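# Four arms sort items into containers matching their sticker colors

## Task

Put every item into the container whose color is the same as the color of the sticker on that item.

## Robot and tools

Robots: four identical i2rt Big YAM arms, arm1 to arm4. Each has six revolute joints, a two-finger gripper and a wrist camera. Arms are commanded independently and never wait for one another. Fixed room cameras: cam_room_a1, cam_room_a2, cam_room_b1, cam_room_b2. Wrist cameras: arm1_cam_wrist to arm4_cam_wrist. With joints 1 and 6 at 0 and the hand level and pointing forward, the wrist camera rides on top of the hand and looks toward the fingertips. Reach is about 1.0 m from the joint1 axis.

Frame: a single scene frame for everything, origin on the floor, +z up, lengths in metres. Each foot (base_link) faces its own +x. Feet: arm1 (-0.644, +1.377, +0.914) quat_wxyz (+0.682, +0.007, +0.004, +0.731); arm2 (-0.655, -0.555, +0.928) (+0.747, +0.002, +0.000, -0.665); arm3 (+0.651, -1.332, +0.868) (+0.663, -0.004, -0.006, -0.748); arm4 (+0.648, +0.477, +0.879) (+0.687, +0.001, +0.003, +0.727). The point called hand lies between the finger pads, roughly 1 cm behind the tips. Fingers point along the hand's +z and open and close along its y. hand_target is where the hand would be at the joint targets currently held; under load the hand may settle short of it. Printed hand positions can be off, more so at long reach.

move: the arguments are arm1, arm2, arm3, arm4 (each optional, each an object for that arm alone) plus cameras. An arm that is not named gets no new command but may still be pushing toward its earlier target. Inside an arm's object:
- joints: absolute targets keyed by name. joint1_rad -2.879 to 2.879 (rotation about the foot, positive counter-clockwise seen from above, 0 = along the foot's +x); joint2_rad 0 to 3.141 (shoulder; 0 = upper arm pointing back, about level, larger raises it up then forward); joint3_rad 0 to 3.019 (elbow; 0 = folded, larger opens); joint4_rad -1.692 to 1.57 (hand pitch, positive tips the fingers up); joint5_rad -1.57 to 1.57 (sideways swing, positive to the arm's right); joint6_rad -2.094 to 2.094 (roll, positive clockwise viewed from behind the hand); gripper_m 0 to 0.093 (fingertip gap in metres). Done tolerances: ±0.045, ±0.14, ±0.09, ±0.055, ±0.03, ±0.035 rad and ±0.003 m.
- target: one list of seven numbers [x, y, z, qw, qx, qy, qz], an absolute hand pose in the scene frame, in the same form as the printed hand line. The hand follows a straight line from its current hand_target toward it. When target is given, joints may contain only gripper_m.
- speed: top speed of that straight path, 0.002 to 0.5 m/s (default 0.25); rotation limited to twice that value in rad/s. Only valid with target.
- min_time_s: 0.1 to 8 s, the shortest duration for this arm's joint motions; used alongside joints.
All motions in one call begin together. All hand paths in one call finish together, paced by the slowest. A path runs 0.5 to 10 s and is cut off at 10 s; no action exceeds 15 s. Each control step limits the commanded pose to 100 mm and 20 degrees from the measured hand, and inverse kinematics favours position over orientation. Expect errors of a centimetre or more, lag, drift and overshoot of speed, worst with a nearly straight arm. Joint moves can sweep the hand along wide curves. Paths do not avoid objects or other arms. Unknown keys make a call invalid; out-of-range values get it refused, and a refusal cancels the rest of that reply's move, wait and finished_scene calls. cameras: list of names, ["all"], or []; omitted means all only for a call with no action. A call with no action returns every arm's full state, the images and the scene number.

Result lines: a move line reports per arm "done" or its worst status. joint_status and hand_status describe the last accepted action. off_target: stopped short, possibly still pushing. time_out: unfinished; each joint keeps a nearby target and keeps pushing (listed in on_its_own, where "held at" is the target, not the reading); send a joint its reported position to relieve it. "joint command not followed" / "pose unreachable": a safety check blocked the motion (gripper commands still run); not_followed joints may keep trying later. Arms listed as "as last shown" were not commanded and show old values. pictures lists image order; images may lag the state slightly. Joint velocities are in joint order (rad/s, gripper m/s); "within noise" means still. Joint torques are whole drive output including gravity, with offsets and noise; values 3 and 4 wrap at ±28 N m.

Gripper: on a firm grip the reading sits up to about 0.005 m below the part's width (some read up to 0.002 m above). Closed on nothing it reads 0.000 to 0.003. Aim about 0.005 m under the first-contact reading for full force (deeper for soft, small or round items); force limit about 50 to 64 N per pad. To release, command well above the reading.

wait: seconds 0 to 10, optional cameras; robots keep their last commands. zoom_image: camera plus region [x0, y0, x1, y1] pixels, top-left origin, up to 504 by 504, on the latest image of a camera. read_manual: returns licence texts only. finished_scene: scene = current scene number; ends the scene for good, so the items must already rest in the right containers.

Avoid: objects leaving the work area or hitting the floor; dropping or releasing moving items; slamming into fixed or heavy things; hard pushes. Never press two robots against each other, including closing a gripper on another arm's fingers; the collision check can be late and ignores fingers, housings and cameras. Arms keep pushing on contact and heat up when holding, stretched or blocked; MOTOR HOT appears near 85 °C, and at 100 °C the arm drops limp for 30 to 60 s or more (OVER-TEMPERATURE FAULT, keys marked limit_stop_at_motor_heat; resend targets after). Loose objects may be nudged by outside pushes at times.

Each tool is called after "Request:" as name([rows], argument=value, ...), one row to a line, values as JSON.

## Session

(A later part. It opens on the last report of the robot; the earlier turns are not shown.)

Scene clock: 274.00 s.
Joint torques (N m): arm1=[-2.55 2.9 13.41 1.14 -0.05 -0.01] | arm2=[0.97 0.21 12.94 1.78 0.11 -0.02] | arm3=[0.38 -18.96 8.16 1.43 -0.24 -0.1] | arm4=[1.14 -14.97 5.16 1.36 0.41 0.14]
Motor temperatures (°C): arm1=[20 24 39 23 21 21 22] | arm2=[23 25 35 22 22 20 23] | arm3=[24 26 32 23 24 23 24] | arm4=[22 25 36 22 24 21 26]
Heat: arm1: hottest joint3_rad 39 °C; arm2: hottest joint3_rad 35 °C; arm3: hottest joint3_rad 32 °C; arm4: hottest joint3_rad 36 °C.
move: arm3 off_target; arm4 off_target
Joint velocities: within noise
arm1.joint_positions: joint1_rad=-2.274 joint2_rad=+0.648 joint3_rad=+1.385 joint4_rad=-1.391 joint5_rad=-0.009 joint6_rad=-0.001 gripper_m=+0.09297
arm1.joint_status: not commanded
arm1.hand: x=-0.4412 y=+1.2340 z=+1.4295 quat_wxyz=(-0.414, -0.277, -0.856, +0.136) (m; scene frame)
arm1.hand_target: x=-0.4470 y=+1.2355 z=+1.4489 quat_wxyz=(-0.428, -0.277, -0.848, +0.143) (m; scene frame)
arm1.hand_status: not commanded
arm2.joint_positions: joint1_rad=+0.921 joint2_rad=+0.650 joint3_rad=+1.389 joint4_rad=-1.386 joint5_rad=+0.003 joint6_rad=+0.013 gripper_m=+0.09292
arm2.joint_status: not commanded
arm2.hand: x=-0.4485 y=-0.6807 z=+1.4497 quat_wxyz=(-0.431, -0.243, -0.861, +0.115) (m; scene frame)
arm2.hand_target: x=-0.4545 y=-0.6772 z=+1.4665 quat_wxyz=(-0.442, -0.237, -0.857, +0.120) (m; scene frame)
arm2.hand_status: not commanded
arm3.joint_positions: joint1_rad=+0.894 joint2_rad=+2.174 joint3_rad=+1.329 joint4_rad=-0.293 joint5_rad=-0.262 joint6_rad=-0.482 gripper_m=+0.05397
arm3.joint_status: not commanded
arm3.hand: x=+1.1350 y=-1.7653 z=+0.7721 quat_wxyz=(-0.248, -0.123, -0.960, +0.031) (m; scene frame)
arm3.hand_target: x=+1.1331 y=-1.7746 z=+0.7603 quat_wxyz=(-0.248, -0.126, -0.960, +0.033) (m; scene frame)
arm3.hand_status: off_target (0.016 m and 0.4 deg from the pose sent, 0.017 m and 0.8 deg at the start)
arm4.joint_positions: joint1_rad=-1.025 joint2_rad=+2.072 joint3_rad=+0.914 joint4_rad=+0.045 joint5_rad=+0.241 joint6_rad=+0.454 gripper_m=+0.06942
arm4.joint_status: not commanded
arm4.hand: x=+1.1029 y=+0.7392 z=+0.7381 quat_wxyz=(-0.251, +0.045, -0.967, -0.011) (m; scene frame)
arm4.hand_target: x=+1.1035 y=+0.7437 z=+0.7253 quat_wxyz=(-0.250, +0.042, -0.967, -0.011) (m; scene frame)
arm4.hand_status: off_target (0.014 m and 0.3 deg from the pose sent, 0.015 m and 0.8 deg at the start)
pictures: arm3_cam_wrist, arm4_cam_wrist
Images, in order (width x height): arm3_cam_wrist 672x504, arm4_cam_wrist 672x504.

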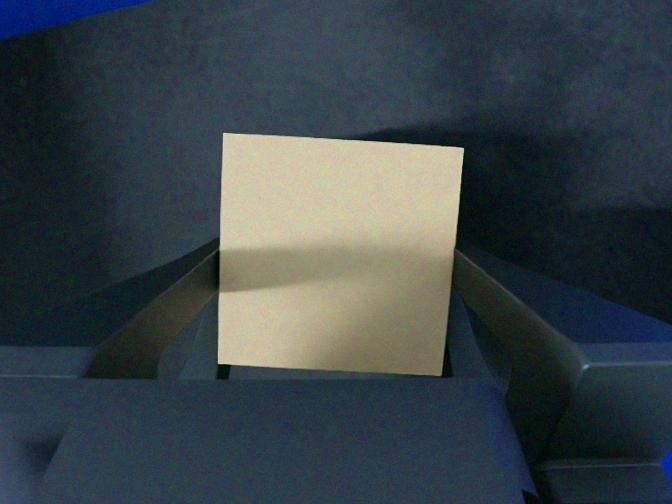

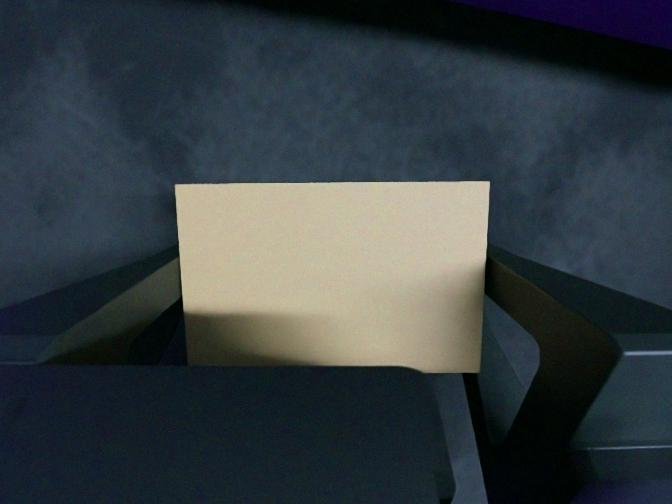

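In contact. Relax and release.

Request:
move(arm3={"target":[1.1345,-1.77,0.768,0.2482,0.1263,0.9598,-0.0327],"speed":0.05}, arm4={"target":[1.103,0.742,0.734,0.2501,-0.0422,0.9672,0.0109],"speed":0.05})

Request:
move(arm3={"joints":{"gripper_m":0.093}}, arm4={"joints":{"gripper_m":0.093}})

Request:
move(arm3={"target":[1.125,-1.765,0.9,0.2482,0.1263,0.9598,-0.0327],"speed":0.15}, arm4={"target":[1.095,0.74,0.9,0.2501,-0.0422,0.9672,0.0109],"speed":0.15}, cameras=["arm4_cam_wrist","arm3_cam_wrist"])

Request:
move(arm3={"target":[1.04,-1.74,1.02,0.2482,0.1263,0.9598,-0.0327],"speed":0.2}, arm4={"target":[1.01,0.74,1.02,0.2501,-0.0422,0.9672,0.0109],"speed":0.2}, cameras=["arm4_cam_wrist","arm3_cam_wrist"])

Scene clock: 282.27 s.
Joint torques (N m): arm1=[-2.37 3.31 13.45 1.48 -0.03 0] | arm2=[0.97 0.15 12.96 1.76 0.12 -0.02] | arm3=[0.73 -20.66 7.28 1.11 -0.11 -0.04] | arm4=[0.97 -16.91 4.56 0.73 0.36 0.12]
Motor temperatures (°C): arm1=[20 24 39 23 21 21 22] | arm2=[23 24 36 22 22 20 23] | arm3=[24 26 32 23 24 23 24] | arm4=[22 24 35 22 24 21 26]
Heat: arm1: hottest joint3_rad 39 °C; arm2: hottest joint3_rad 36 °C; arm3: hottest joint3_rad 32 °C; arm4: hottest joint3_rad 35 °C.
move: arm3 done; arm4 done
Joint velocities: within noise
arm1, arm2: as last shown
arm3.joint_positions: joint1_rad=+0.894 joint2_rad=+2.174 joint3_rad=+1.329 joint4_rad=-0.293 joint5_rad=-0.262 joint6_rad=-0.482 gripper_m=+0.05397
arm3.joint_status: not commanded
arm3.hand: x=+1.1350 y=-1.7653 z=+0.7721 quat_wxyz=(-0.248, -0.123, -0.960, +0.031) (m; scene frame)
arm3.hand_target: x=+1.1344 y=-1.7700 z=+0.7681 quat_wxyz=(-0.248, -0.126, -0.960, +0.033) (m; scene frame)
arm3.hand_status: done (0.006 m and 0.4 deg from the pose sent, 0.006 m and 0.4 deg at the start)
arm4.joint_positions: joint1_rad=-1.025 joint2_rad=+2.072 joint3_rad=+0.914 joint4_rad=+0.045 joint5_rad=+0.241 joint6_rad=+0.454 gripper_m=+0.06942
arm4.joint_status: not commanded
arm4.hand: x=+1.1029 y=+0.7392 z=+0.7381 quat_wxyz=(-0.251, +0.045, -0.967, -0.011) (m; scene frame)
arm4.hand_target: x=+1.1029 y=+0.7419 z=+0.7340 quat_wxyz=(-0.250, +0.042, -0.967, -0.011) (m; scene frame)
arm4.hand_status: done (0.005 m and 0.3 deg from the pose sent, 0.005 m and 0.3 deg at the start)
pictures: none

Scene clock: 282.83 s.
Joint torques (N m): arm1=[-2.14 2.96 13.46 1.14 0 -0.04] | arm2=[0.91 0.26 12.94 1.73 0.11 -0.02] | arm3=[0.85 -20.78 7.34 1.07 -0.12 -0.03] | arm4=[1.2 -16.73 4.52 0.76 0.36 0.16]
Motor temperatures (°C): arm1=[20 24 39 23 21 21 22] | arm2=[23 24 36 22 22 20 23] | arm3=[24 26 32 23 24 23 24] | arm4=[22 24 35 22 24 21 26]
Heat: arm1: hottest joint3_rad 39 °C; arm2: hottest joint3_rad 36 °C; arm3: hottest joint3_rad 32 °C; arm4: hottest joint3_rad 35 °C.
move: arm3 done; arm4 done
Joint velocities: within noise
arm1, arm2: as last shown
arm3.joint_positions: joint1_rad=+0.894 joint2_rad=+2.174 joint3_rad=+1.329 joint4_rad=-0.293 joint5_rad=-0.262 joint6_rad=-0.482 gripper_m=+0.09297
arm3.joint_status: all done
arm3.hand: x=+1.1350 y=-1.7653 z=+0.7721 quat_wxyz=(-0.248, -0.123, -0.960, +0.031) (m; scene frame)
arm3.hand_target: x=+1.1344 y=-1.7700 z=+0.7681 quat_wxyz=(-0.248, -0.126, -0.960, +0.033) (m; scene frame)
arm3.hand_status: not commanded
arm4.joint_positions: joint1_rad=-1.025 joint2_rad=+2.072 joint3_rad=+0.914 joint4_rad=+0.045 joint5_rad=+0.241 joint6_rad=+0.454 gripper_m=+0.09291
arm4.joint_status: all done
arm4.hand: x=+1.1029 y=+0.7392 z=+0.7381 quat_wxyz=(-0.251, +0.045, -0.967, -0.011) (m; scene frame)
arm4.hand_target: x=+1.1029 y=+0.7419 z=+0.7340 quat_wxyz=(-0.250, +0.042, -0.967, -0.011) (m; scene frame)
arm4.hand_status: not commanded
pictures: none

Scene clock: 284.63 s.
Joint torques (N m): arm1=[-2.73 2.67 13.39 1.4 -0.04 -0.02] | arm2=[0.97 0.26 12.94 1.76 0.11 -0.02] | arm3=[0.38 -20.95 9.65 0.51 -0.25 -0.11] | arm4=[1.67 -15.09 8.68 0.32 0.39 0.18]
Motor temperatures (°C): arm1=[20 24 39 23 21 21 22] | arm2=[23 24 36 22 22 20 23] | arm3=[24 26 32 23 24 23 24] | arm4=[22 24 35 22 24 21 26]
Heat: arm1: hottest joint3_rad 39 °C; arm2: hottest joint3_rad 36 °C; arm3: hottest joint3_rad 32 °C; arm4: hottest joint3_rad 35 °C.
move: arm3 off_target; arm4 off_target
Joint velocities: within noise
arm1, arm2: as last shown
arm3.joint_positions: joint1_rad=+0.894 joint2_rad=+1.949 joint3_rad=+1.329 joint4_rad=-0.540 joint5_rad=-0.262 joint6_rad=-0.482 gripper_m=+0.09297
arm3.joint_status: not commanded
arm3.hand: x=+1.1243 y=-1.7529 z=+0.8869 quat_wxyz=(-0.240, -0.125, -0.962, +0.025) (m; scene frame)
arm3.hand_target: x=+1.1247 y=-1.7648 z=+0.9000 quat_wxyz=(-0.248, -0.126, -0.960, +0.033) (m; scene frame)
arm3.hand_status: off_target (0.018 m and 1.4 deg from the pose sent, 0.128 m and 0.4 deg at the start)
arm4.joint_positions: joint1_rad=-1.022 joint2_rad=+1.678 joint3_rad=+0.903 joint4_rad=-0.365 joint5_rad=+0.242 joint6_rad=+0.457 gripper_m=+0.09291
arm4.joint_status: not commanded
arm4.hand: x=+1.0866 y=+0.7297 z=+0.8880 quat_wxyz=(-0.241, +0.047, -0.970, -0.004) (m; scene frame)
arm4.hand_target: x=+1.0947 y=+0.7399 z=+0.9002 quat_wxyz=(-0.250, +0.042, -0.967, -0.011) (m; scene frame)
arm4.hand_status: off_target (0.018 m and 1.5 deg from the pose sent, 0.162 m and 0.3 deg at the start)
pictures: arm3_cam_wrist, arm4_cam_wrist
Images, in order (width x height): arm3_cam_wrist 672x504, arm4_cam_wrist 672x504.

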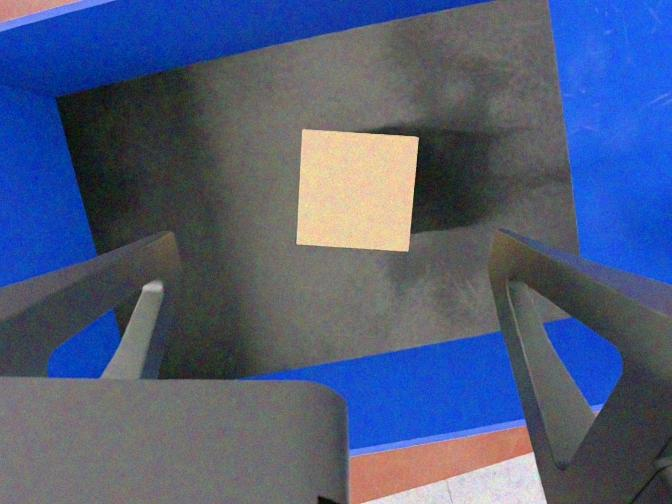

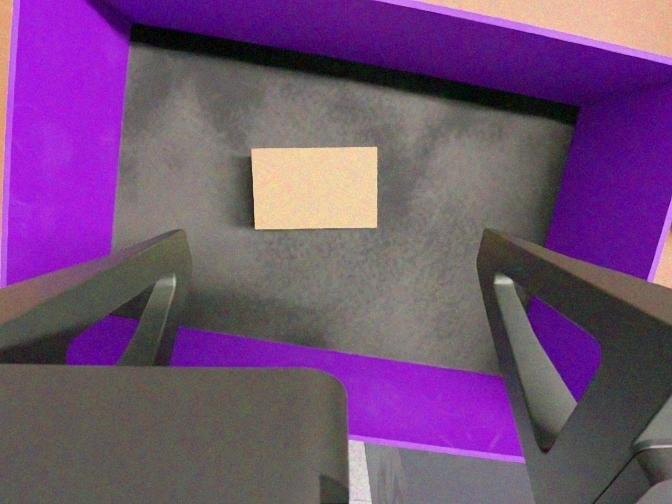

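Scene clock: 286.10 s.
Joint torques (N m): arm1=[-2.49 3.14 13.18 1.37 -0.05 -0.04] | arm2=[0.85 0.15 12.9 1.78 0.11 -0.01] | arm3=[0.44 -16.56 8.42 0.53 -0.32 -0.13] | arm4=[1.03 -11.52 9.09 0.29 0.42 0.13]
Motor temperatures (°C): arm1=[20 24 39 23 21 21 22] | arm2=[23 24 36 22 22 20 23] | arm3=[24 26 32 23 24 23 24] | arm4=[22 24 35 22 24 21 26]
Heat: arm1: hottest joint3_rad 39 °C; arm2: hottest joint3_rad 36 °C; arm3: hottest joint3_rad 32 °C; arm4: hottest joint3_rad 35 °C.
move: arm3 done; arm4 done
Joint velocities: within noise
arm1, arm2: as last shown
arm3.joint_positions: joint1_rad=+0.801 joint2_rad=+1.630 joint3_rad=+1.268 joint4_rad=-0.787 joint5_rad=-0.299 joint6_rad=-0.567 gripper_m=+0.09297
arm3.joint_status: not commanded
arm3.hand: x=+1.0470 y=-1.7390 z=+1.0235 quat_wxyz=(-0.253, -0.124, -0.959, +0.036) (m; scene frame)
arm3.hand_target: x=+1.0401 y=-1.7399 z=+1.0200 quat_wxyz=(-0.248, -0.126, -0.960, +0.033) (m; scene frame)
arm3.hand_status: done (0.008 m and 0.7 deg from the pose sent, 0.158 m and 1.4 deg at the start)
arm4.joint_positions: joint1_rad=-0.886 joint2_rad=+1.324 joint3_rad=+0.903 joint4_rad=-0.731 joint5_rad=+0.298 joint6_rad=+0.579 gripper_m=+0.09291
arm4.joint_status: not commanded
arm4.hand: x=+1.0090 y=+0.7380 z=+1.0151 quat_wxyz=(-0.249, +0.048, -0.967, -0.010) (m; scene frame)
arm4.hand_target: x=+1.0100 y=+0.7400 z=+1.0200 quat_wxyz=(-0.250, +0.042, -0.967, -0.011) (m; scene frame)
arm4.hand_status: done (0.005 m and 0.7 deg from the pose sent, 0.153 m and 1.5 deg at the start)
pictures: arm3_cam_wrist, arm4_cam_wrist
Images, in order (width x height): arm3_cam_wrist 672x504, arm4_cam_wrist 672x504.

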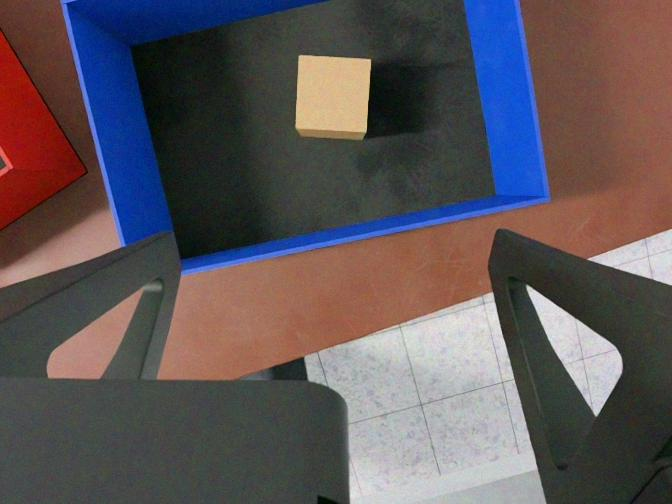

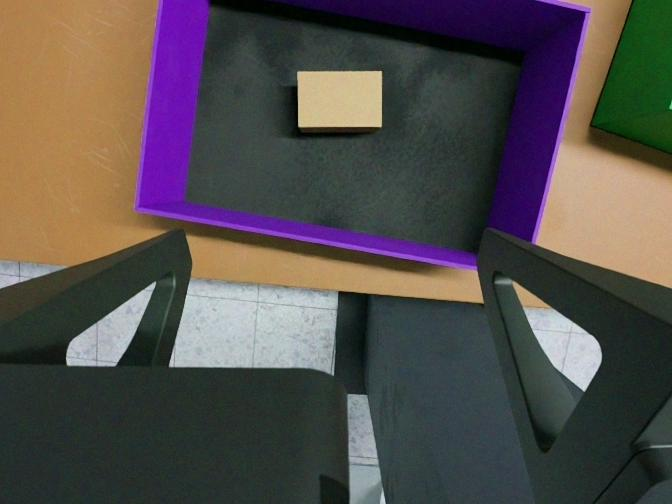

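Request:
finished_scene(scene=3)

The scene is finished: the task was done.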